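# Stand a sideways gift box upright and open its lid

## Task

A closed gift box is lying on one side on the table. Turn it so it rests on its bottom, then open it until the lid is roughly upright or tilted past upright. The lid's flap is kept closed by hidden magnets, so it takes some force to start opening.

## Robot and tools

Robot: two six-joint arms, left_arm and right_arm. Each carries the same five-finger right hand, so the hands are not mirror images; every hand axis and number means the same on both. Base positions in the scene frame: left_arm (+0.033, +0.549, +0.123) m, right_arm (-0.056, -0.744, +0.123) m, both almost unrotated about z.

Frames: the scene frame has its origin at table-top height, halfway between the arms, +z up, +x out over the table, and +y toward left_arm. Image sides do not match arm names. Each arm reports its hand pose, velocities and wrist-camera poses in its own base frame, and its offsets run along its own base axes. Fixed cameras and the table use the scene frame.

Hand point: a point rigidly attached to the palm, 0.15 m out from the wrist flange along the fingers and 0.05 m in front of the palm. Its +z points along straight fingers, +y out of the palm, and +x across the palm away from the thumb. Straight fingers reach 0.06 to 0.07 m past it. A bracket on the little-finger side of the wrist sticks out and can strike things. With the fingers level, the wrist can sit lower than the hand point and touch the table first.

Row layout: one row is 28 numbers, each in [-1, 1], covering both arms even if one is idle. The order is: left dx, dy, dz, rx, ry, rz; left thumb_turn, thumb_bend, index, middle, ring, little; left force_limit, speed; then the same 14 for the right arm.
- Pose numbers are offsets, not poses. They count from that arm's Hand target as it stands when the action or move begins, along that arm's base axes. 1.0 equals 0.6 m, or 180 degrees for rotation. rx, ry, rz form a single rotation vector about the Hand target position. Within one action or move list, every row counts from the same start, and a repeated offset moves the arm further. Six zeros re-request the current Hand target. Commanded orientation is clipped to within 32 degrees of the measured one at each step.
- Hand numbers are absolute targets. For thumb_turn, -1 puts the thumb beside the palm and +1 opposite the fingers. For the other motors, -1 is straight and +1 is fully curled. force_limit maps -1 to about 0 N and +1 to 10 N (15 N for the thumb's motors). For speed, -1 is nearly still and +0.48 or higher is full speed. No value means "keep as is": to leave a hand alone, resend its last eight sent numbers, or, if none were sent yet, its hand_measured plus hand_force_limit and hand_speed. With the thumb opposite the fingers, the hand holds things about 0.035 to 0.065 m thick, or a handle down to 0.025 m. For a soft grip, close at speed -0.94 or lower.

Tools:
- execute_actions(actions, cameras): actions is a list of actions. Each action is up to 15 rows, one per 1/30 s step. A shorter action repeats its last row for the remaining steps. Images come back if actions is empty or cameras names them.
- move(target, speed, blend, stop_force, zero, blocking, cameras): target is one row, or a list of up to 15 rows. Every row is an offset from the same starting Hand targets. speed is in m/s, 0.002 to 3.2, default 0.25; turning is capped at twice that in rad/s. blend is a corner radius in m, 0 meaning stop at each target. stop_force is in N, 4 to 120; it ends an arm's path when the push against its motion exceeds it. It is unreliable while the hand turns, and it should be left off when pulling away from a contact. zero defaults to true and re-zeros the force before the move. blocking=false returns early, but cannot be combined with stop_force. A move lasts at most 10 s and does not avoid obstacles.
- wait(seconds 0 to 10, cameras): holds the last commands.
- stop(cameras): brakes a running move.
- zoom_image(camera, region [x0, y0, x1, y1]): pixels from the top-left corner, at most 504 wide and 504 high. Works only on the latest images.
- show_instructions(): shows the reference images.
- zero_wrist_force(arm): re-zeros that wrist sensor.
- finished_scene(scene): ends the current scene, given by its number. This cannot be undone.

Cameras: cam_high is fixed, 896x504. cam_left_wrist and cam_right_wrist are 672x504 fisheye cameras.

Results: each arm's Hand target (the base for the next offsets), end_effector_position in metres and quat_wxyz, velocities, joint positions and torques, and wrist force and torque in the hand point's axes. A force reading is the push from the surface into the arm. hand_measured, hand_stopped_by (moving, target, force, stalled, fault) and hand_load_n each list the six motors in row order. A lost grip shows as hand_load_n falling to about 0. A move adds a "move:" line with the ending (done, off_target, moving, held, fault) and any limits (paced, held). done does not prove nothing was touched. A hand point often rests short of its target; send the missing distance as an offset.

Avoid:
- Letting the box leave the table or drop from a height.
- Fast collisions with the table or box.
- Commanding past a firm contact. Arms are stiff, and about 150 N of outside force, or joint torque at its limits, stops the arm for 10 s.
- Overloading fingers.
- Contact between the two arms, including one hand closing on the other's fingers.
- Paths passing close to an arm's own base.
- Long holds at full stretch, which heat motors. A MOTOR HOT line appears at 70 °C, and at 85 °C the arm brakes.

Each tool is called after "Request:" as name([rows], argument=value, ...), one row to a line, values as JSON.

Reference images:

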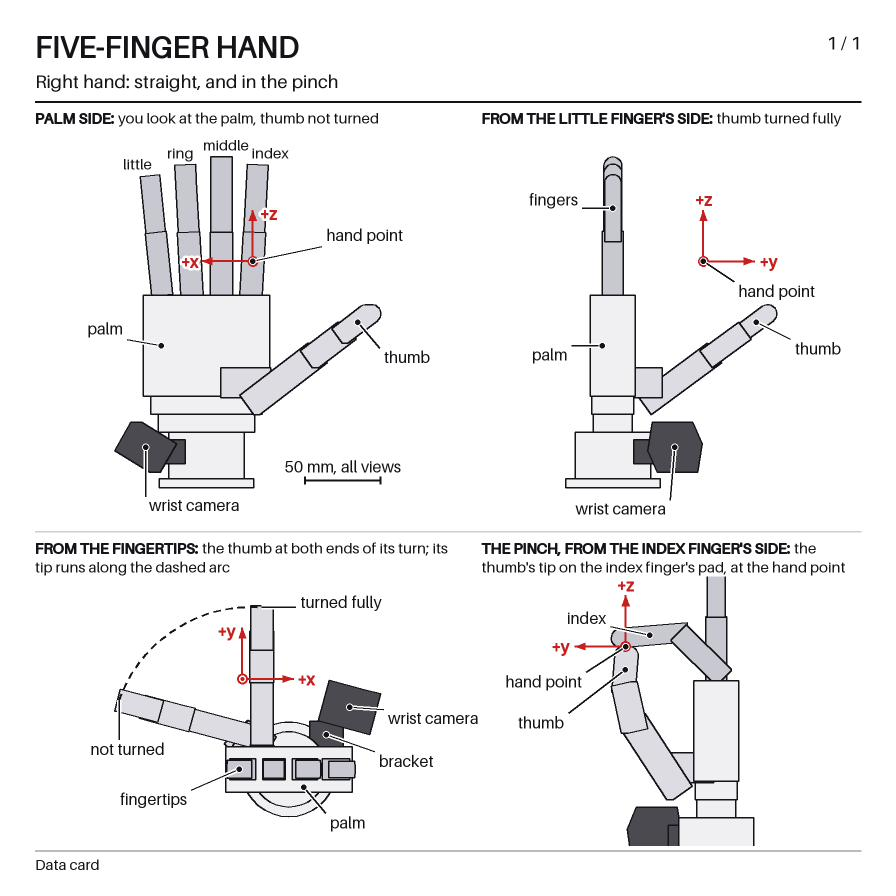

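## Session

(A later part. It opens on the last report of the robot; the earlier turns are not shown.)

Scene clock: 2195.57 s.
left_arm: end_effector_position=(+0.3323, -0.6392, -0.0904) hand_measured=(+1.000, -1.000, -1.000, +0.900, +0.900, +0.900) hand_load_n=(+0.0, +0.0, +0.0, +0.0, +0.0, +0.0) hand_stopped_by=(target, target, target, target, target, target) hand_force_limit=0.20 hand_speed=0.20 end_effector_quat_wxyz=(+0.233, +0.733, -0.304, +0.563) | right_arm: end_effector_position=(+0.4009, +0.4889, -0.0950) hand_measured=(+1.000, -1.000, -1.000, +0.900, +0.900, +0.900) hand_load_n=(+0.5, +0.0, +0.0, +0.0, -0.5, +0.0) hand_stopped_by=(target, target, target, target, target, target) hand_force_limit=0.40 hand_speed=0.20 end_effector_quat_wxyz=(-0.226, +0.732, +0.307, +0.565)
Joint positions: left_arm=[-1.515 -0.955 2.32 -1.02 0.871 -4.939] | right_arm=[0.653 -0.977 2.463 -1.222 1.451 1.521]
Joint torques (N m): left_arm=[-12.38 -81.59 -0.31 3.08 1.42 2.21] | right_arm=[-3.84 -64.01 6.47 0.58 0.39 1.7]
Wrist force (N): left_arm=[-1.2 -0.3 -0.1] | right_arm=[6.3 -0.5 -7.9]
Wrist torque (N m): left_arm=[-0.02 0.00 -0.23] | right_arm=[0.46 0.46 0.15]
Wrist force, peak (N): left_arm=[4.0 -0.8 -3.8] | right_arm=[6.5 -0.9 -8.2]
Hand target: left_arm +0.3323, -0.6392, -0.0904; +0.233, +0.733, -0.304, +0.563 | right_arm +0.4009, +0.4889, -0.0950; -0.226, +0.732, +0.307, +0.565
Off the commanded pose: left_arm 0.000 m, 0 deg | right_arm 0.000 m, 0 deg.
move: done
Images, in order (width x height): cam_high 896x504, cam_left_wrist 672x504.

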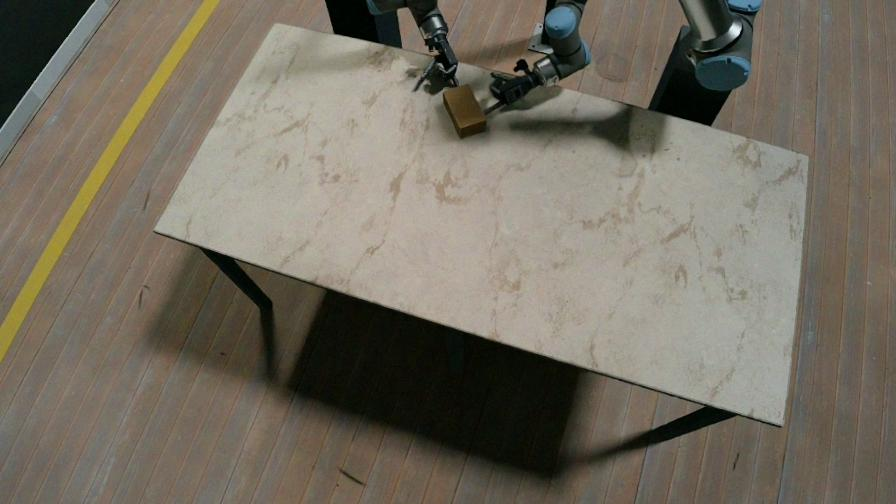

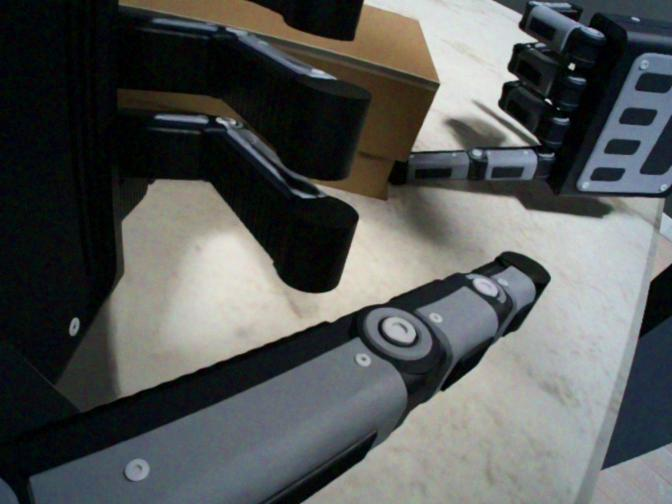

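Request:
move(target=[0,0,-0.0102,0,0,0,1,-1,-1,0.9,0.9,0.9,0.2,0.2,0,0,0,0,0,0,1,-1,-1,0.9,0.9,0.9,0.4,0.2], speed=0.02, stop_force=4, cameras=["all"])

Scene clock: 2238.70 s.
left_arm: end_effector_position=(+0.3323, -0.6392, -0.0965) hand_measured=(+1.000, -1.000, -1.000, +0.900, +0.900, +0.900) hand_load_n=(+0.5, +0.0, +0.0, +0.0, +0.0, +0.0) hand_stopped_by=(target, target, target, target, target, target) hand_force_limit=0.20 hand_speed=0.20 end_effector_quat_wxyz=(+0.233, +0.733, -0.304, +0.563) | right_arm: end_effector_position=(+0.4009, +0.4889, -0.0950) hand_measured=(+1.000, -1.000, -1.000, +0.900, +0.900, +0.900) hand_load_n=(+0.5, +0.0, +0.0, +0.0, +0.5, +0.0) hand_stopped_by=(target, target, target, target, target, target) hand_force_limit=0.40 hand_speed=0.20 end_effector_quat_wxyz=(-0.226, +0.732, +0.307, +0.565)
Joint positions: left_arm=[-1.515 -0.941 2.318 -1.032 0.871 -4.939] | right_arm=[0.653 -0.977 2.463 -1.222 1.451 1.521]
Joint torques (N m): left_arm=[-12.38 -41.05 -14.16 -2.2 -3.26 -1.05] | right_arm=[-3.07 -64.91 7.62 0.13 -0.8 1.3]
Wrist force (N): left_arm=[-1.2 0.0 -0.2] | right_arm=[6.4 -0.6 -7.8]
Wrist torque (N m): left_arm=[0.04 0.02 -0.21] | right_arm=[0.42 0.47 0.14]
Wrist force, peak (N): left_arm=[-1.7 -0.2 -0.6] | right_arm=[6.6 -0.7 -8.3]
Hand target: left_arm +0.3323, -0.6392, -0.0965; +0.233, +0.733, -0.304, +0.563 | right_arm +0.4009, +0.4889, -0.0950; -0.226, +0.732, +0.307, +0.565
Off the commanded pose: left_arm 0.000 m, 0 deg | right_arm 0.000 m, 0 deg.
move: done

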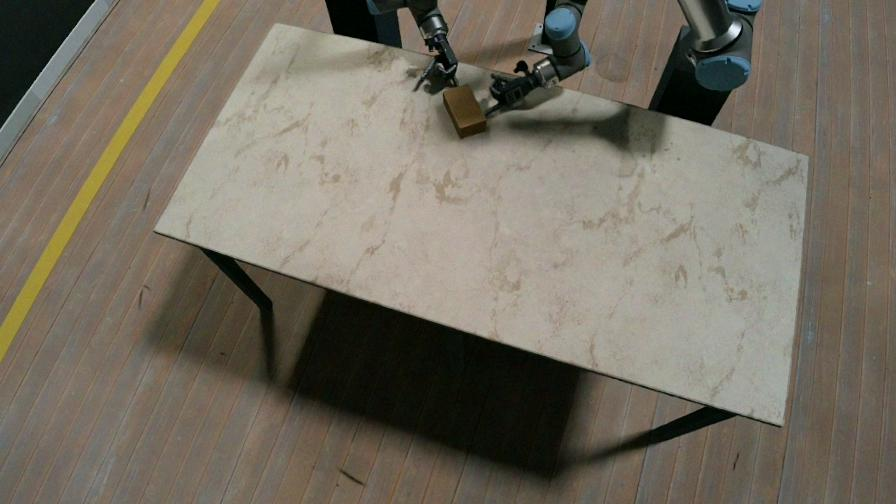

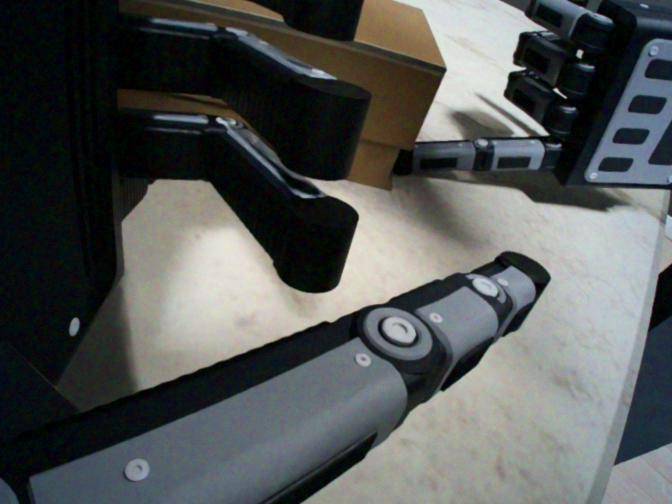

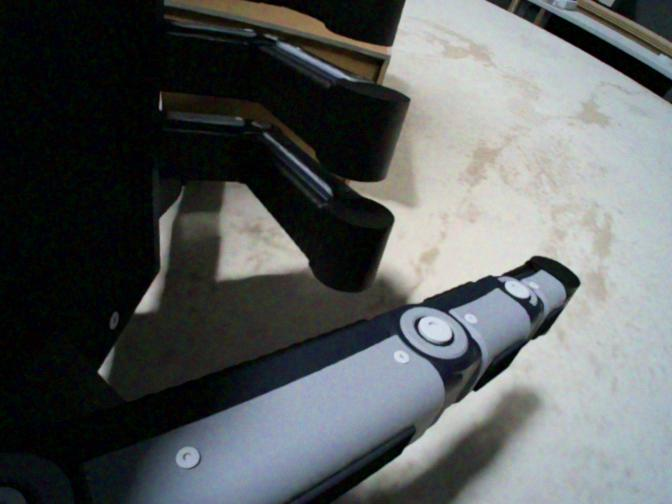

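Request:
zoom_image(camera="cam_left_wrist", region=[280, 0, 480, 220])

Request:
zoom_image(camera="cam_high", region=[400, 50, 520, 150])

Scaled by 2.291 from the camera's 672x504 image, which has a finer 960x720 frame.

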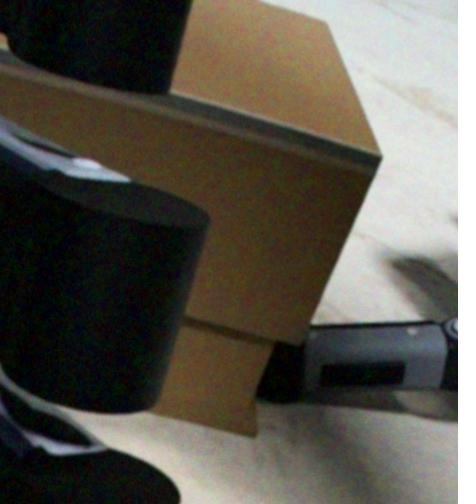

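Scaled by 4.200 from the camera's 896x504 image, which has a finer 1280x720 frame.

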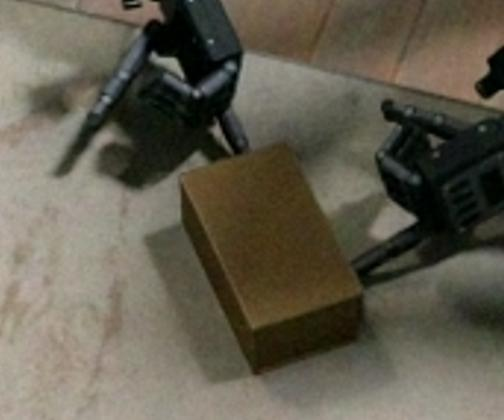

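Request:
move([
  [0,0,0.0013,0,0,0,1,-1,-1,0.9,0.9,0.9,0.2,0.2,0,0,0,0,0,0,1,-1,-1,0.9,0.9,0.9,0.4,0.2],
  [0.0141,-0.0141,0.0013,0,0,0,1,-1,-1,0.9,0.9,0.9,0.2,0.2,0,0,0,0,0,0,1,-1,-1,0.9,0.9,0.9,0.4,0.2],
], speed=0.012, stop_force=4, cameras=["cam_high", "cam_left_wrist"])

Request:
zoom_image(camera="cam_high", region=[400, 50, 520, 150])

Request:
zoom_image(camera="cam_left_wrist", region=[280, 0, 480, 220])

Scene clock: 2266.03 s.
left_arm: end_effector_position=(+0.3408, -0.6476, -0.0957) hand_measured=(+1.000, -1.000, -1.000, +0.900, +0.900, +0.900) hand_load_n=(+0.0, +0.5, +0.0, +0.0, +0.0, +0.0) hand_stopped_by=(target, target, target, target, target, target) hand_force_limit=0.20 hand_speed=0.20 end_effector_quat_wxyz=(+0.233, +0.733, -0.304, +0.563) | right_arm: end_effector_position=(+0.4009, +0.4889, -0.0950) hand_measured=(+1.000, -1.000, -1.000, +0.900, +0.900, +0.900) hand_load_n=(+0.5, +0.0, +0.0, +0.0, +0.0, +0.0) hand_stopped_by=(target, target, target, target, target, target) hand_force_limit=0.40 hand_speed=0.20 end_effector_quat_wxyz=(-0.226, +0.732, +0.307, +0.565)
Joint positions: left_arm=[-1.497 -0.938 2.297 -1.019 0.888 -4.931] | right_arm=[0.653 -0.977 2.463 -1.222 1.451 1.521]
Joint torques (N m): left_arm=[14.39 -42.77 -15.57 2.71 3.36 2.32] | right_arm=[-3.07 -65.29 7.36 0.44 -0.65 0.87]
Wrist force (N): left_arm=[-1.5 -0.6 -1.2] | right_arm=[6.0 -0.6 -7.4]
Wrist torque (N m): left_arm=[0.12 0.05 -0.24] | right_arm=[0.36 0.48 0.11]
Wrist force, peak (N): left_arm=[-1.8 -1.0 -1.4] | right_arm=[6.7 -0.7 -8.1]
Hand target: left_arm +0.3408, -0.6476, -0.0957; +0.233, +0.733, -0.304, +0.563 | right_arm +0.4009, +0.4889, -0.0950; -0.226, +0.732, +0.307, +0.565
Off the commanded pose: left_arm 0.000 m, 0 deg | right_arm 0.000 m, 0 deg.
move: done
Images, in order (width x height): cam_high 896x504, cam_left_wrist 672x504.

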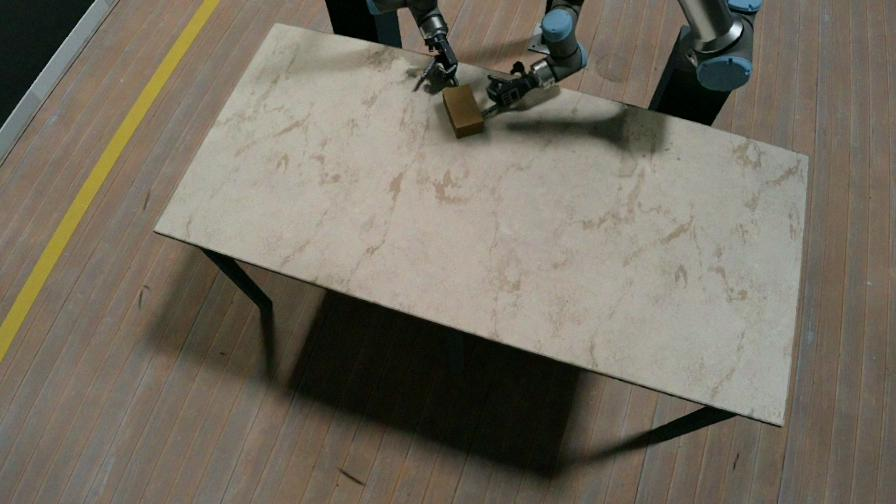

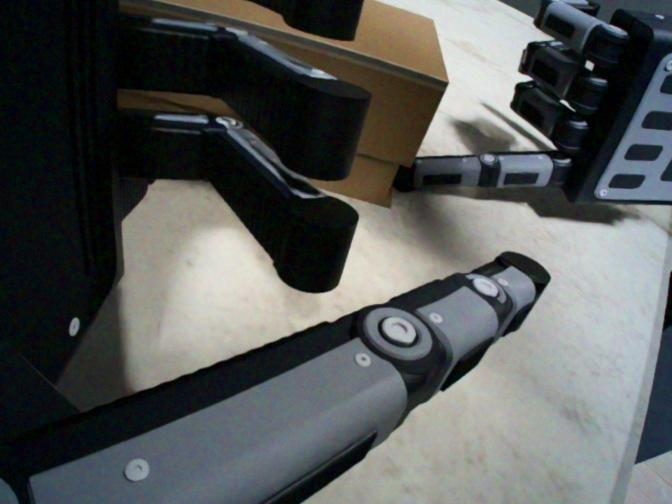

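Scaled by 4.200 from the camera's 896x504 image, which has a finer 1280x720 frame.

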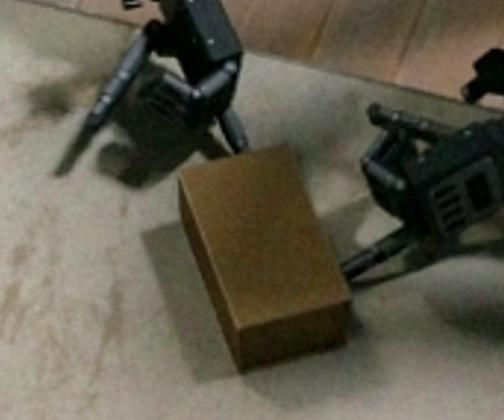

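Scaled by 2.291 from the camera's 672x504 image, which has a finer 960x720 frame.

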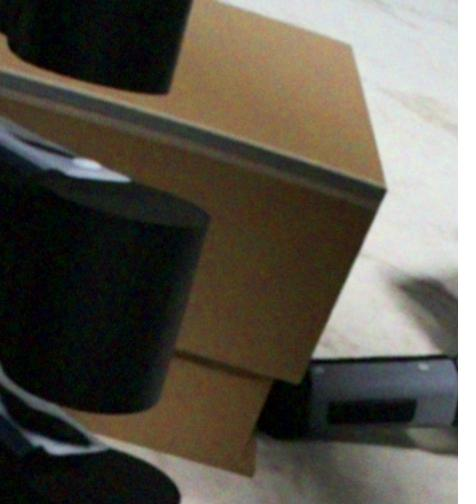

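Request:
move(target=[0,0,0.02,0,0,0,1,-1,-1,0.9,0.9,0.9,0.2,0.2,0,0,0,0,0,0,1,-1,-1,0.9,0.9,0.9,0.4,0.2], speed=0.012, stop_force=8, cameras=["cam_left_wrist", "cam_high"])

Request:
zoom_image(camera="cam_left_wrist", region=[280, 0, 480, 220])

Scene clock: 2273.80 s.
left_arm: end_effector_position=(+0.3408, -0.6476, -0.0837) hand_measured=(+1.000, -1.000, -1.000, +0.900, +0.900, +0.900) hand_load_n=(+0.0, +0.0, +0.0, +0.0, +0.0, +0.0) hand_stopped_by=(target, target, target, target, target, target) hand_force_limit=0.20 hand_speed=0.20 end_effector_quat_wxyz=(+0.233, +0.733, -0.304, +0.563) | right_arm: end_effector_position=(+0.4009, +0.4889, -0.0950) hand_measured=(+1.000, -1.000, -1.000, +0.900, +0.900, +0.900) hand_load_n=(+0.5, +0.0, +0.0, +0.0, +0.0, +0.0) hand_stopped_by=(target, target, target, target, target, target) hand_force_limit=0.40 hand_speed=0.20 end_effector_quat_wxyz=(-0.226, +0.732, +0.307, +0.565)
Joint positions: left_arm=[-1.497 -0.964 2.3 -0.996 0.888 -4.931] | right_arm=[0.653 -0.977 2.463 -1.222 1.451 1.521]
Joint torques (N m): left_arm=[16.15 -84.26 -2.02 2.78 1.53 0.92] | right_arm=[-4.08 -63.64 7.52 0.77 -1.19 -0.25]
Wrist force (N): left_arm=[-2.3 -0.3 -0.1] | right_arm=[5.8 -0.9 -6.8]
Wrist torque (N m): left_arm=[-0.03 -0.01 -0.30] | right_arm=[0.30 0.47 0.09]
Wrist force, peak (N): left_arm=[-2.5 -0.4 0.1] | right_arm=[6.6 -0.4 -7.3]
Hand target: left_arm +0.3408, -0.6476, -0.0837; +0.233, +0.733, -0.304, +0.563 | right_arm +0.4009, +0.4889, -0.0950; -0.226, +0.732, +0.307, +0.565
Off the commanded pose: left_arm 0.000 m, 0 deg | right_arm 0.000 m, 0 deg.
move: done
Images, in order (width x height): cam_high 896x504, cam_left_wrist 672x504.

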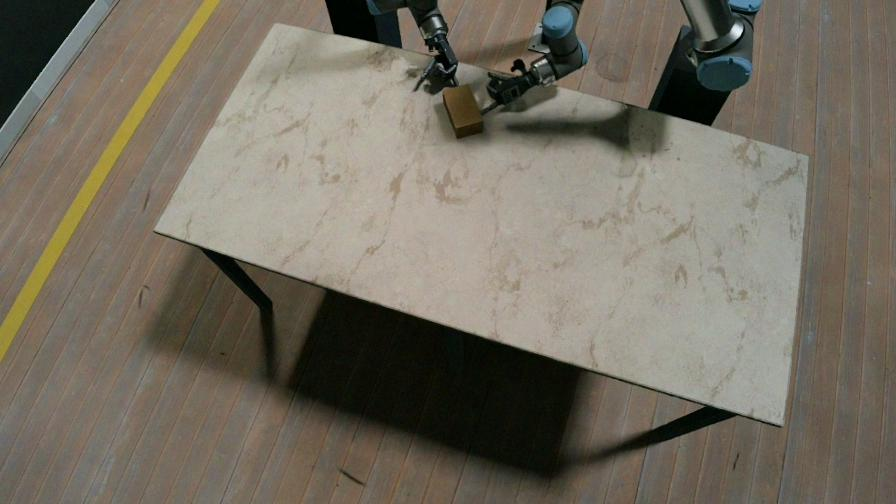

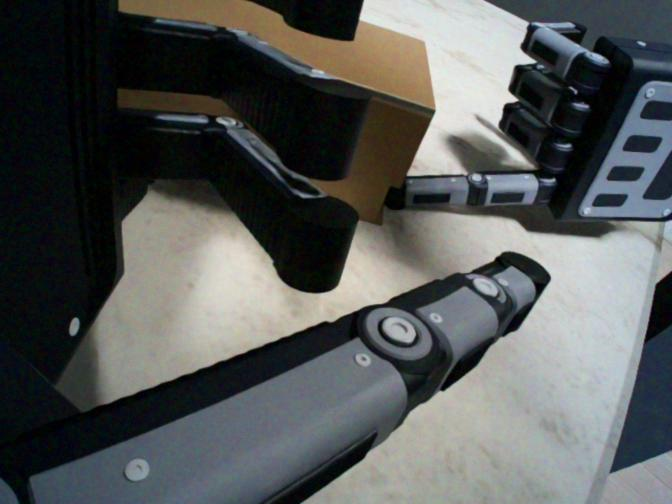

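Scaled by 2.291 from the camera's 672x504 image, which has a finer 960x720 frame.

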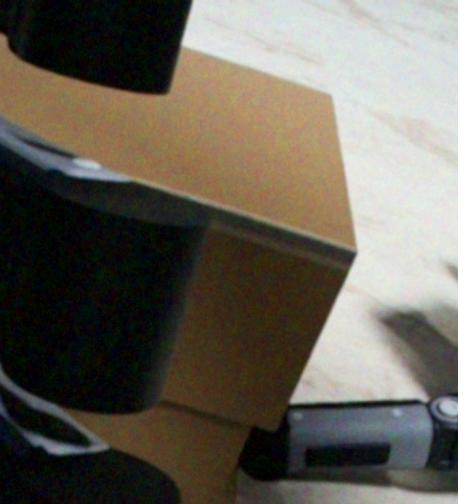

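Request:
zoom_image(camera="cam_high", region=[420, 60, 520, 150])

Scaled by 5.040 from the camera's 896x504 image, which has a finer 1280x720 frame.

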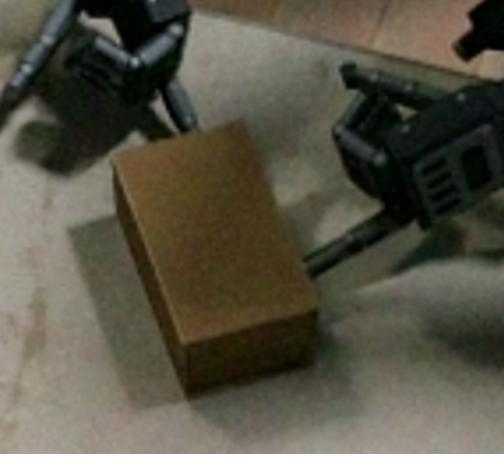

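Request:
move([
  [-0.032,0.038,0.0145,0,0,0,1,-1,-1,0.9,0.9,0.9,0.2,0.2,0,0,0,0,0,0,1,-1,-1,0.9,0.9,0.9,0.4,0.2],
  [-0.132,-0.033,0.0145,0,0,-0.0278,1,-1,-1,0.9,0.9,0.9,0.2,0.2,0,0,0,0,0,0,1,-1,-1,0.9,0.9,0.9,0.4,0.2],
], speed=0.08, blend=[0.005,0], cameras=["cam_left_wrist", "cam_high"])

Request:
zoom_image(camera="cam_high", region=[420, 60, 520, 150])

Scene clock: 2362.10 s.
left_arm: end_effector_position=(+0.2617, -0.6674, -0.0750) hand_measured=(+1.000, -1.000, -1.000, +0.900, +0.900, +0.900) hand_load_n=(+0.0, +0.0, +0.0, +0.0, +0.0, +0.0) hand_stopped_by=(target, target, target, target, target, target) hand_force_limit=0.20 hand_speed=0.20 end_effector_quat_wxyz=(+0.257, +0.719, -0.335, +0.552) | right_arm: end_effector_position=(+0.4009, +0.4889, -0.0950) hand_measured=(+1.000, -1.000, -1.000, +0.900, +0.900, +0.900) hand_load_n=(+0.0, +0.0, +0.0, +0.0, +0.0, +0.0) hand_stopped_by=(target, target, target, target, target, target) hand_force_limit=0.40 hand_speed=0.20 end_effector_quat_wxyz=(-0.226, +0.732, +0.307, +0.565)
Joint positions: left_arm=[-1.634 -0.989 2.327 -0.984 0.841 -4.954] | right_arm=[0.653 -0.977 2.463 -1.222 1.451 1.521]
Joint torques (N m): left_arm=[-19.71 -38.53 -15.08 2.92 -3.74 -2.35] | right_arm=[-2 -62.04 5.57 0.63 -0.41 -1.25]
Wrist force (N): left_arm=[-1.2 -0.3 -0.1] | right_arm=[5.4 -0.6 -6.7]
Wrist torque (N m): left_arm=[-0.02 0.01 0.08] | right_arm=[0.34 0.50 0.09]
Wrist force, peak (N): left_arm=[-2.3 -1.4 -0.5] | right_arm=[6.1 -0.4 -8.5]
Hand target: left_arm +0.2616, -0.6674, -0.0750; +0.257, +0.719, -0.335, +0.552 | right_arm +0.4009, +0.4889, -0.0950; -0.226, +0.732, +0.307, +0.565
Off the commanded pose: left_arm 0.000 m, 0 deg | right_arm 0.000 m, 0 deg.
move: done
Images, in order (width x height): cam_high 896x504, cam_left_wrist 672x504.

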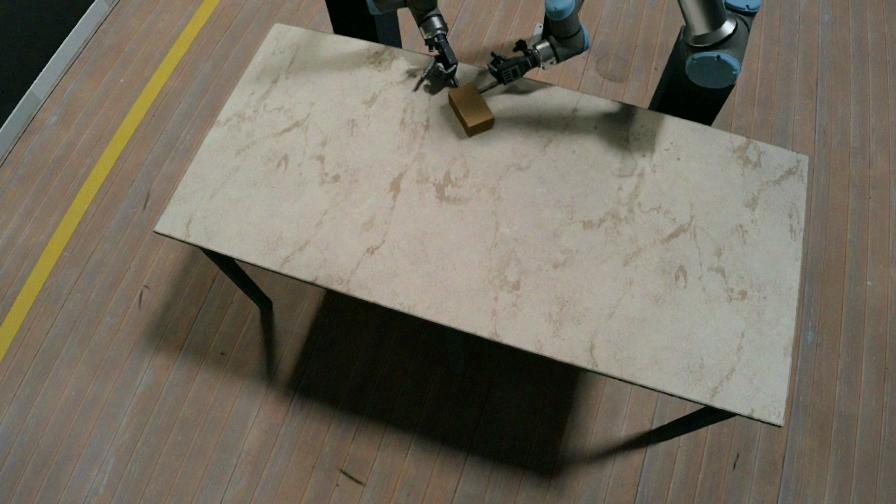

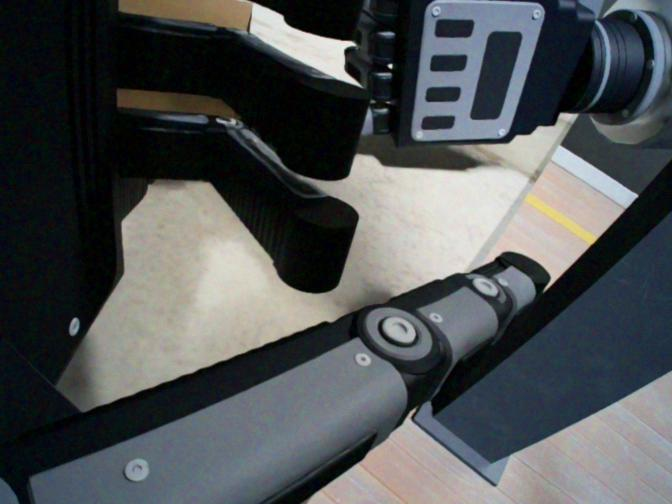

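Scaled by 5.040 from the camera's 896x504 image, which has a finer 1280x720 frame.

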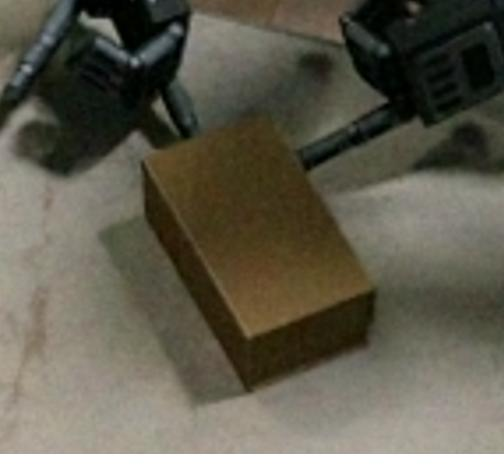

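Request:
move(target=[0.1037,0.239,0.0,0,0,0,1,-1,-1,0.9,0.9,0.9,0.2,0.2,0,0,0,0,0,0,1,-1,-1,0.9,0.9,0.9,0.4,0.2], speed=0.2, cameras=["all"])

Request:
zoom_image(camera="cam_left_wrist", region=[180, 0, 480, 220])

Scene clock: 2392.93 s.
left_arm: end_effector_position=(+0.3238, -0.5241, -0.0750) hand_measured=(+1.000, -1.000, -1.000, +0.900, +0.900, +0.900) hand_load_n=(+0.0, +0.0, +0.0, +0.0, +0.0, +0.0) hand_stopped_by=(target, target, target, target, target, target) hand_force_limit=0.20 hand_speed=0.20 end_effector_quat_wxyz=(+0.257, +0.719, -0.335, +0.552) | right_arm: end_effector_position=(+0.4009, +0.4889, -0.0950) hand_measured=(+1.000, -1.000, -1.000, +0.900, +0.900, +0.900) hand_load_n=(+0.5, +0.0, +0.0, +0.0, +0.0, +0.0) hand_stopped_by=(target, target, target, target, target, target) hand_force_limit=0.40 hand_speed=0.20 end_effector_quat_wxyz=(-0.226, +0.732, +0.307, +0.565)
Joint positions: left_arm=[-1.456 -1.037 2.537 -1.189 1.009 -4.881] | right_arm=[0.653 -0.977 2.463 -1.222 1.451 1.521]
Joint torques (N m): left_arm=[11.18 -71.2 5.09 -2.25 3.58 2.06] | right_arm=[-3.02 -62.4 5.79 0.52 -1.04 -1.72]
Wrist force (N): left_arm=[-0.8 -0.4 -0.5] | right_arm=[5.9 -0.3 -6.6]
Wrist torque (N m): left_arm=[-0.03 -0.04 -0.21] | right_arm=[0.37 0.41 0.12]
Wrist force, peak (N): left_arm=[-1.8 -1.5 -1.1] | right_arm=[6.2 -0.4 -6.8]
Hand target: left_arm +0.3238, -0.5240, -0.0750; +0.257, +0.719, -0.335, +0.552 | right_arm +0.4009, +0.4889, -0.0950; -0.226, +0.732, +0.307, +0.565
Off the commanded pose: left_arm 0.000 m, 0 deg | right_arm 0.000 m, 0 deg.
move: done

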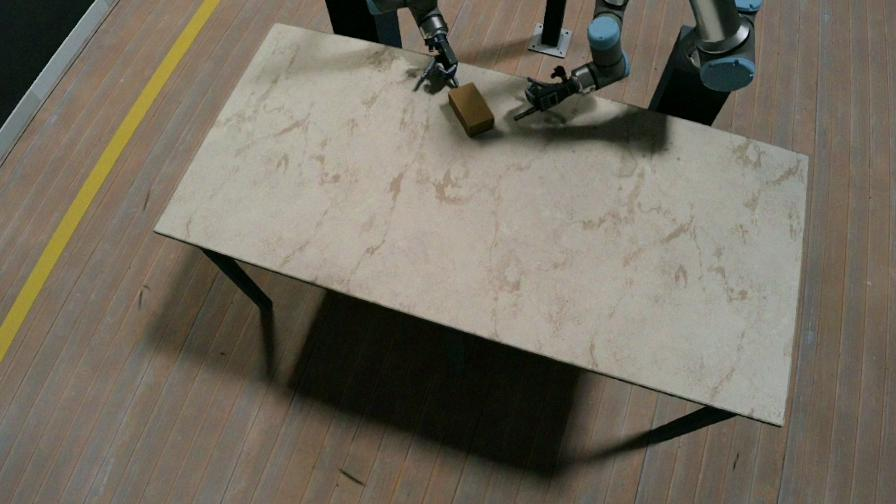

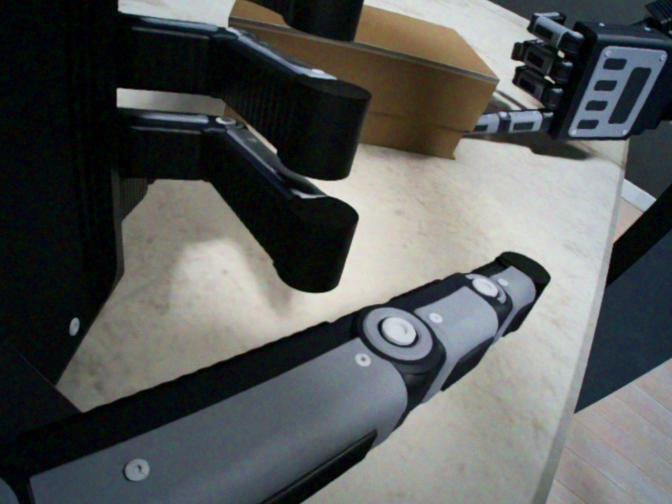

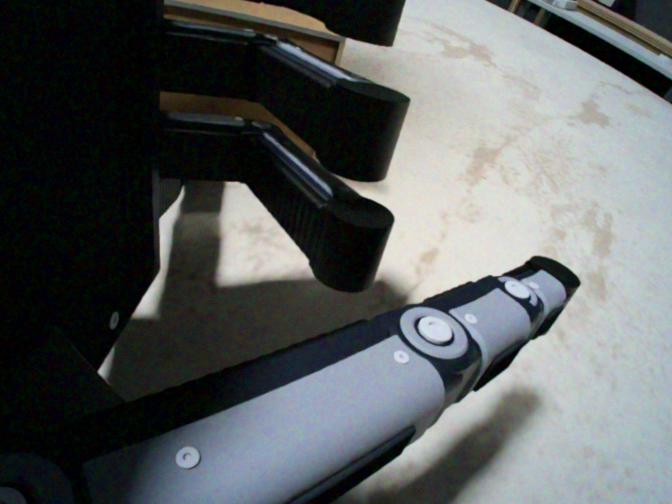

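Scaled by 1.680 from the camera's 672x504 image, which has a finer 960x720 frame.

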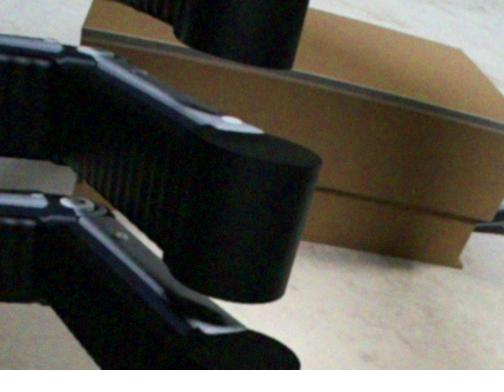

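Request:
zoom_image(camera="cam_left_wrist", region=[400, 50, 560, 180])

Request:
zoom_image(camera="cam_high", region=[420, 60, 520, 150])

Request:
zoom_image(camera="cam_right_wrist", region=[150, 0, 410, 220])

Scaled by 3.150 from the camera's 672x504 image, which has a finer 960x720 frame.

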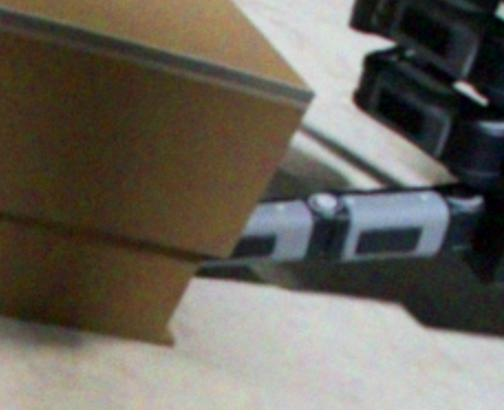

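Scaled by 5.040 from the camera's 896x504 image, which has a finer 1280x720 frame.

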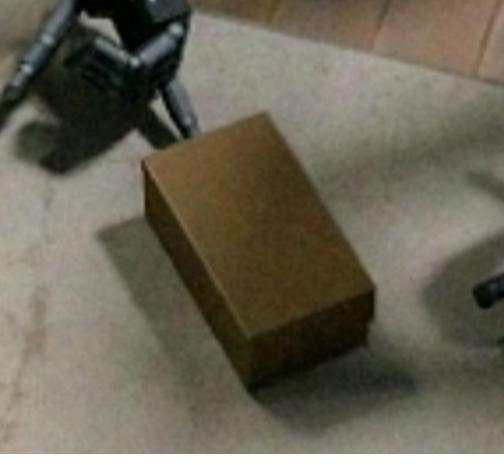

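Scaled by 1.938 from the camera's 672x504 image, which has a finer 960x720 frame.

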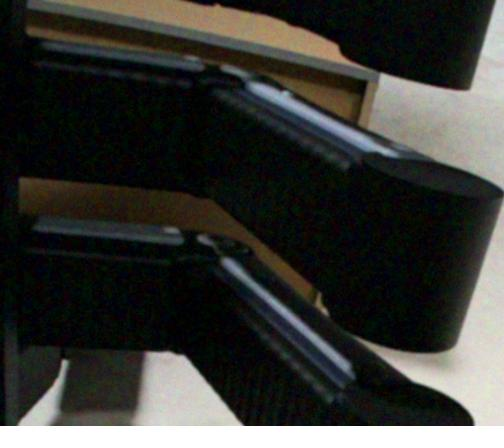

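Request:
move(target=[-0.1537,-0.279,0.0,0,0,0.0417,1,-1,-1,0.9,0.9,0.9,0.2,0.2,0,0,0,0,0,0,1,-1,-1,0.9,0.9,0.9,0.4,0.2], speed=0.15, cameras=["cam_high", "cam_left_wrist"])

Request:
zoom_image(camera="cam_high", region=[420, 60, 520, 150])

Request:
zoom_image(camera="cam_left_wrist", region=[180, 0, 480, 220])

Scene clock: 2523.63 s.
left_arm: end_effector_position=(+0.2316, -0.6914, -0.0750) hand_measured=(+1.000, -1.000, -1.000, +0.900, +0.900, +0.900) hand_load_n=(+0.5, +0.0, +0.0, +0.0, +0.0, +0.0) hand_stopped_by=(target, target, target, target, target, target) hand_force_limit=0.20 hand_speed=0.20 end_effector_quat_wxyz=(+0.220, +0.739, -0.288, +0.568) | right_arm: end_effector_position=(+0.4009, +0.4889, -0.0950) hand_measured=(+1.000, -1.000, -1.000, +0.900, +0.900, +0.900) hand_load_n=(+0.5, +0.0, +0.0, +0.0, +0.0, +0.5) hand_stopped_by=(target, target, target, target, target, target) hand_force_limit=0.40 hand_speed=0.20 end_effector_quat_wxyz=(-0.226, +0.732, +0.307, +0.565)
Joint positions: left_arm=[-1.756 -0.956 2.253 -0.828 0.609 -5.106] | right_arm=[0.653 -0.977 2.463 -1.222 1.451 1.521]
Joint torques (N m): left_arm=[-14.53 -40.9 -16.1 3.82 -4.43 -2.45] | right_arm=[-5.02 -63.03 5.83 0.84 -0.76 -1.45]
Motor temperatures (°C): left_arm=[30 28 29 34 31 32] | right_arm=[30 30 31 31 34 34]
Wrist force (N): left_arm=[-1.3 -0.5 -0.5] | right_arm=[5.5 -0.4 -6.5]
Wrist torque (N m): left_arm=[-0.01 0.05 0.06] | right_arm=[0.35 0.48 0.10]
Wrist force, peak (N): left_arm=[-1.8 -1.3 -1.4] | right_arm=[6.3 -0.6 -6.9]
Hand target: left_arm +0.2316, -0.6914, -0.0750; +0.220, +0.739, -0.288, +0.568 | right_arm +0.4009, +0.4889, -0.0950; -0.226, +0.732, +0.307, +0.565
Off the commanded pose: left_arm 0.000 m, 0 deg | right_arm 0.000 m, 0 deg.
move: done
Images, in order (width x height): cam_high 896x504, cam_left_wrist 672x504.

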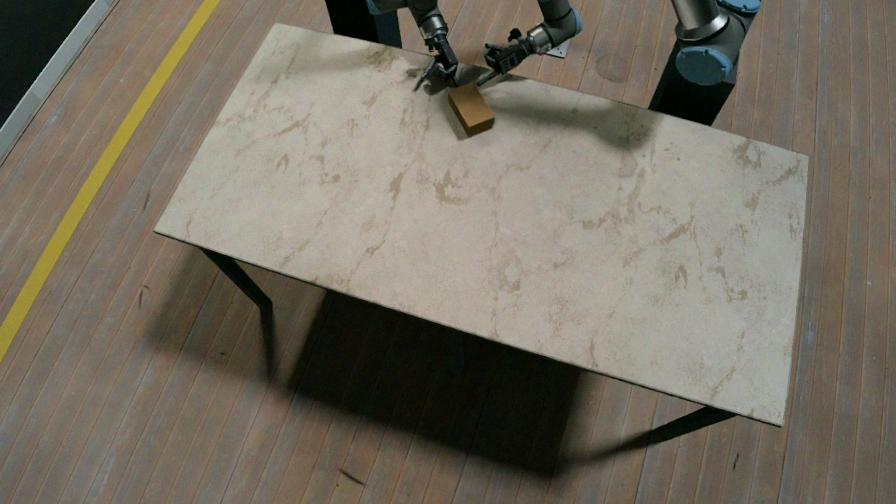

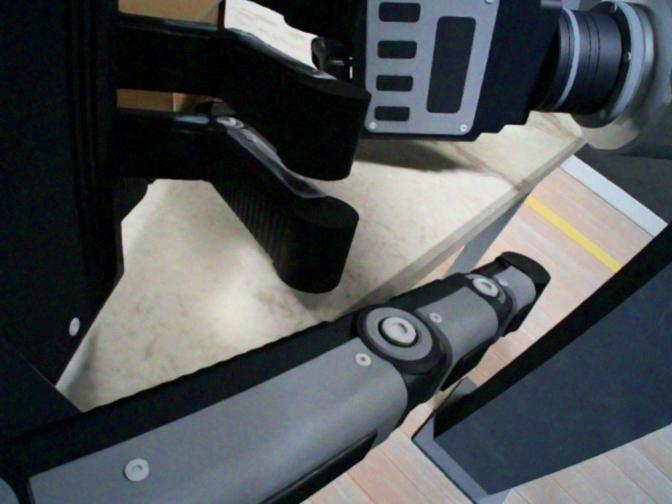

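Scaled by 5.040 from the camera's 896x504 image, which has a finer 1280x720 frame.

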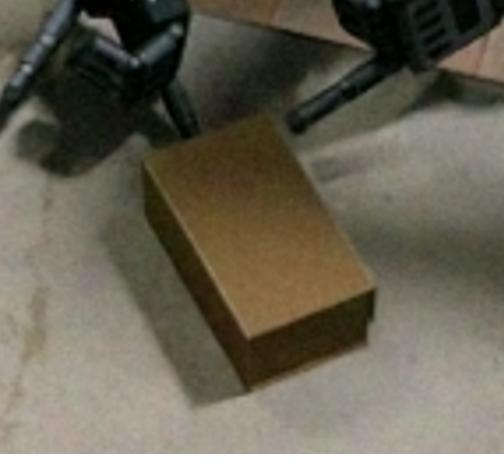

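Scaled by 1.680 from the camera's 672x504 image, which has a finer 960x720 frame.

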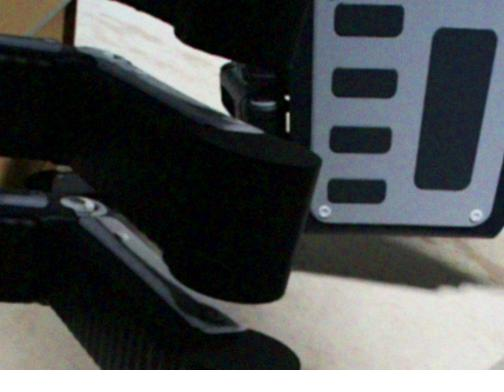

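Request:
move([
  [0.0123,0.0135,-0.0333,0,0,0,1,-1,-1,0.9,0.9,0.9,0.2,0.2,0,0,0,0,0,0,1,-1,-1,0.9,0.9,0.9,0.4,0.2],
  [0.0492,-0.0203,-0.0333,0,0,0,1,-1,-1,0.9,0.9,0.9,0.2,0.2,0,0,0,0,0,0,1,-1,-1,0.9,0.9,0.9,0.4,0.2],
], speed=0.015, stop_force=4, cameras=["cam_high", "cam_left_wrist"])

Request:
zoom_image(camera="cam_high", region=[420, 60, 520, 150])

Scene clock: 2542.63 s.
left_arm: end_effector_position=(+0.2611, -0.7036, -0.0950) hand_measured=(+1.000, -1.000, -1.000, +0.900, +0.900, +0.900) hand_load_n=(+0.0, +0.0, -0.5, +0.0, +0.0, +0.0) hand_stopped_by=(target, target, target, target, target, target) hand_force_limit=0.20 hand_speed=0.20 end_effector_quat_wxyz=(+0.220, +0.739, -0.288, +0.568) | right_arm: end_effector_position=(+0.4009, +0.4889, -0.0950) hand_measured=(+1.000, -1.000, -1.000, +0.900, +0.900, +0.900) hand_load_n=(+0.5, -0.5, +0.0, +0.0, +0.0, +0.0) hand_stopped_by=(target, target, target, target, target, target) hand_force_limit=0.40 hand_speed=0.20 end_effector_quat_wxyz=(-0.226, +0.732, +0.307, +0.565)
Joint positions: left_arm=[-1.689 -0.911 2.221 -0.879 0.669 -5.057] | right_arm=[0.653 -0.977 2.463 -1.222 1.451 1.521]
Joint torques (N m): left_arm=[16.47 -45.51 -16.62 3.41 2.69 2.31] | right_arm=[-2.06 -59.69 3.28 1.04 -1.24 -1.5]
Wrist force (N): left_arm=[-0.9 -0.1 -0.7] | right_arm=[6.0 -0.8 -6.6]
Wrist torque (N m): left_arm=[-0.01 0.00 -0.20] | right_arm=[0.29 0.42 0.10]
Wrist force, peak (N): left_arm=[-1.9 0.1 -0.8] | right_arm=[6.1 -0.6 -7.0]
Hand target: left_arm +0.2611, -0.7036, -0.0950; +0.220, +0.739, -0.288, +0.568 | right_arm +0.4009, +0.4889, -0.0950; -0.226, +0.732, +0.307, +0.565
Off the commanded pose: left_arm 0.000 m, 0 deg | right_arm 0.000 m, 0 deg.
move: done
Images, in order (width x height): cam_high 896x504, cam_left_wrist 672x504.

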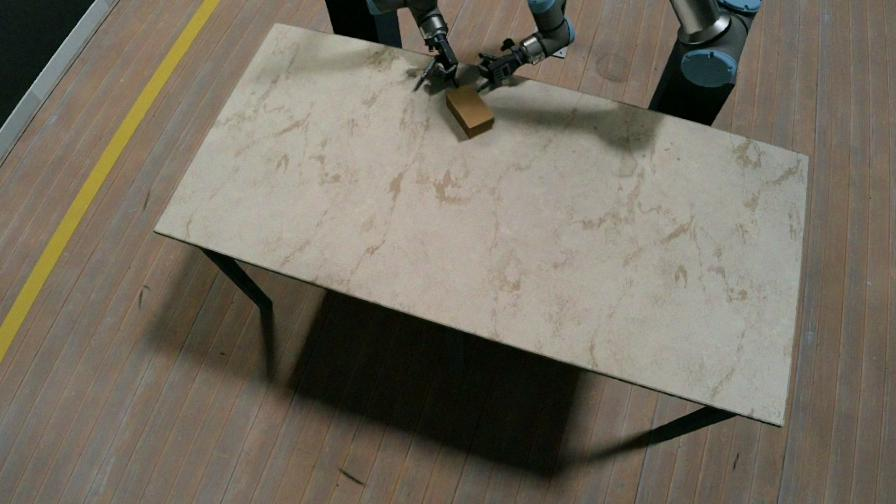

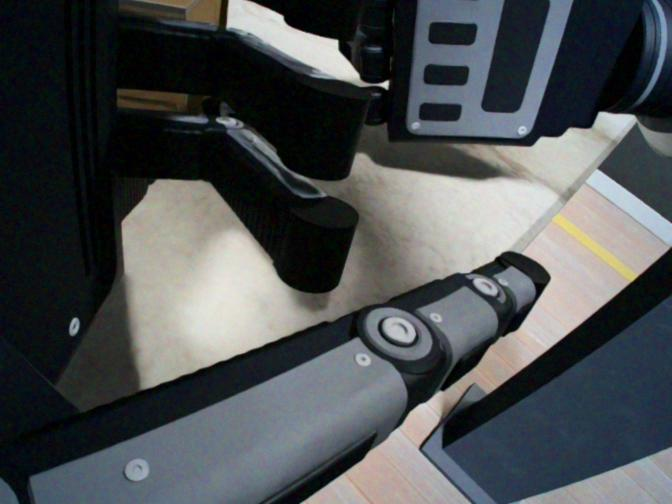

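Scaled by 5.040 from the camera's 896x504 image, which has a finer 1280x720 frame.

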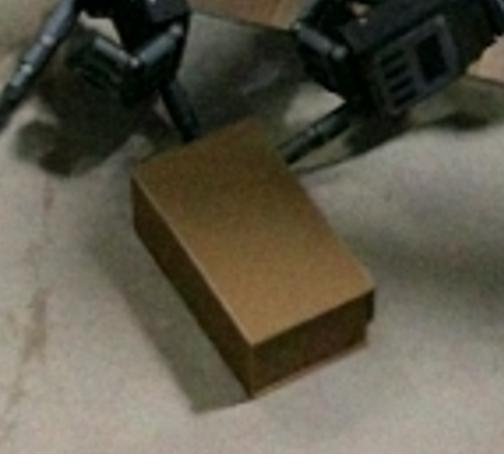

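Request:
move(target=[0,0,0.0167,0,0,0,1,-1,-1,0.9,0.9,0.9,0.2,0.2,0,0,0,0,0,0,1,-1,-1,0.9,0.9,0.9,0.4,0.2], speed=0.012, stop_force=10, cameras=["cam_high", "cam_left_wrist", "cam_right_wrist"])

Request:
zoom_image(camera="cam_high", region=[420, 60, 520, 150])

Request:
zoom_image(camera="cam_left_wrist", region=[100, 0, 400, 220])

Scene clock: 2551.67 s.
left_arm: end_effector_position=(+0.2611, -0.7036, -0.0850) hand_measured=(+1.000, -1.000, -1.000, +0.900, +0.900, +0.900) hand_load_n=(+0.5, +0.0, +0.0, +0.0, +0.0, +0.0) hand_stopped_by=(target, target, target, target, target, target) hand_force_limit=0.20 hand_speed=0.20 end_effector_quat_wxyz=(+0.220, +0.739, -0.288, +0.568) | right_arm: end_effector_position=(+0.4009, +0.4889, -0.0950) hand_measured=(+1.000, -1.000, -1.000, +0.900, +0.900, +0.900) hand_load_n=(+0.5, +0.0, +0.0, +0.0, +0.0, +0.0) hand_stopped_by=(target, target, target, target, target, target) hand_force_limit=0.40 hand_speed=0.20 end_effector_quat_wxyz=(-0.226, +0.732, +0.307, +0.565)
Joint positions: left_arm=[-1.689 -0.931 2.223 -0.862 0.669 -5.057] | right_arm=[0.653 -0.977 2.463 -1.222 1.451 1.521]
Joint torques (N m): left_arm=[13.98 -87.21 -2.7 3.46 2.62 0.04] | right_arm=[-4.03 -59.36 3.56 0.91 -0.63 -1.01]
Wrist force (N): left_arm=[-1.5 0.0 -0.5] | right_arm=[5.9 -0.3 -6.4]
Wrist torque (N m): left_arm=[0.04 0.02 -0.22] | right_arm=[0.37 0.39 0.13]
Wrist force, peak (N): left_arm=[-1.9 -0.1 -0.7] | right_arm=[6.2 -0.1 -7.0]
Hand target: left_arm +0.2611, -0.7036, -0.0850; +0.220, +0.739, -0.288, +0.568 | right_arm +0.4009, +0.4889, -0.0950; -0.226, +0.732, +0.307, +0.565
Off the commanded pose: left_arm 0.000 m, 0 deg | right_arm 0.000 m, 0 deg.
move: done

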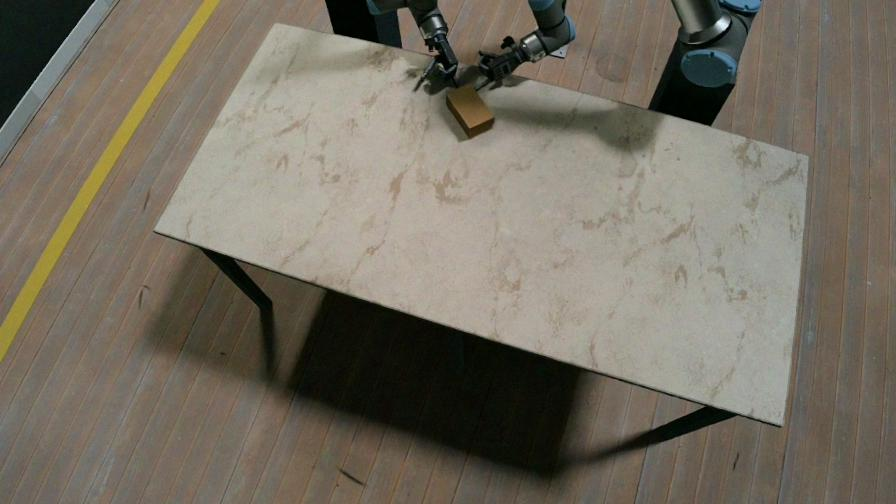

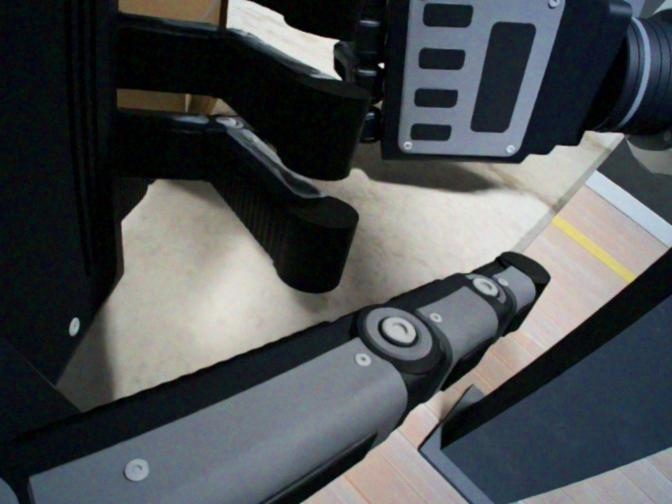

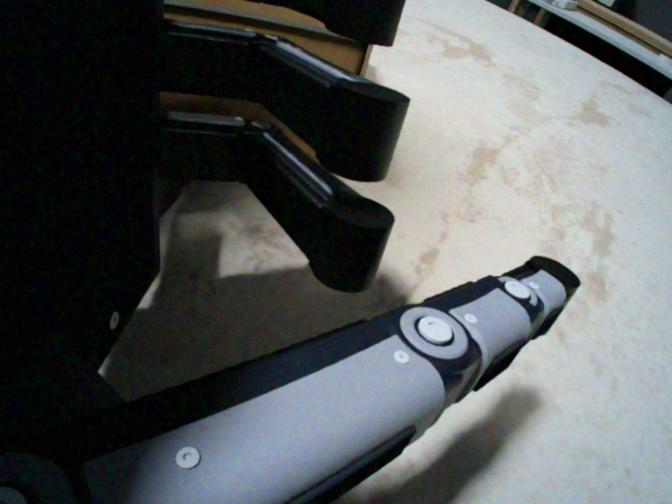

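Scaled by 5.040 from the camera's 896x504 image, which has a finer 1280x720 frame.

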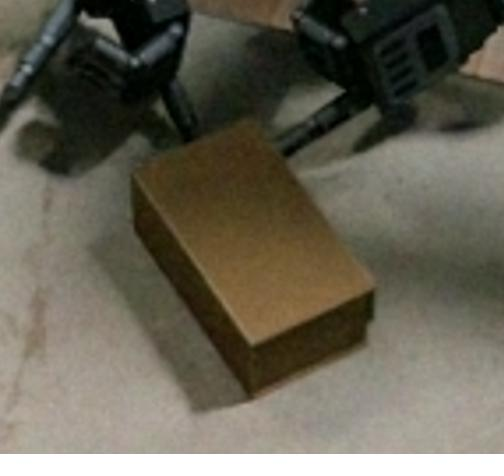

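Scaled by 1.680 from the camera's 672x504 image, which has a finer 960x720 frame.

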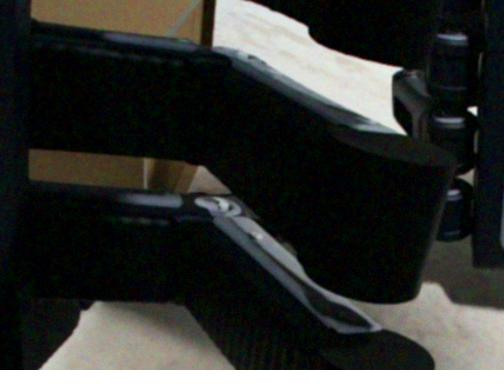

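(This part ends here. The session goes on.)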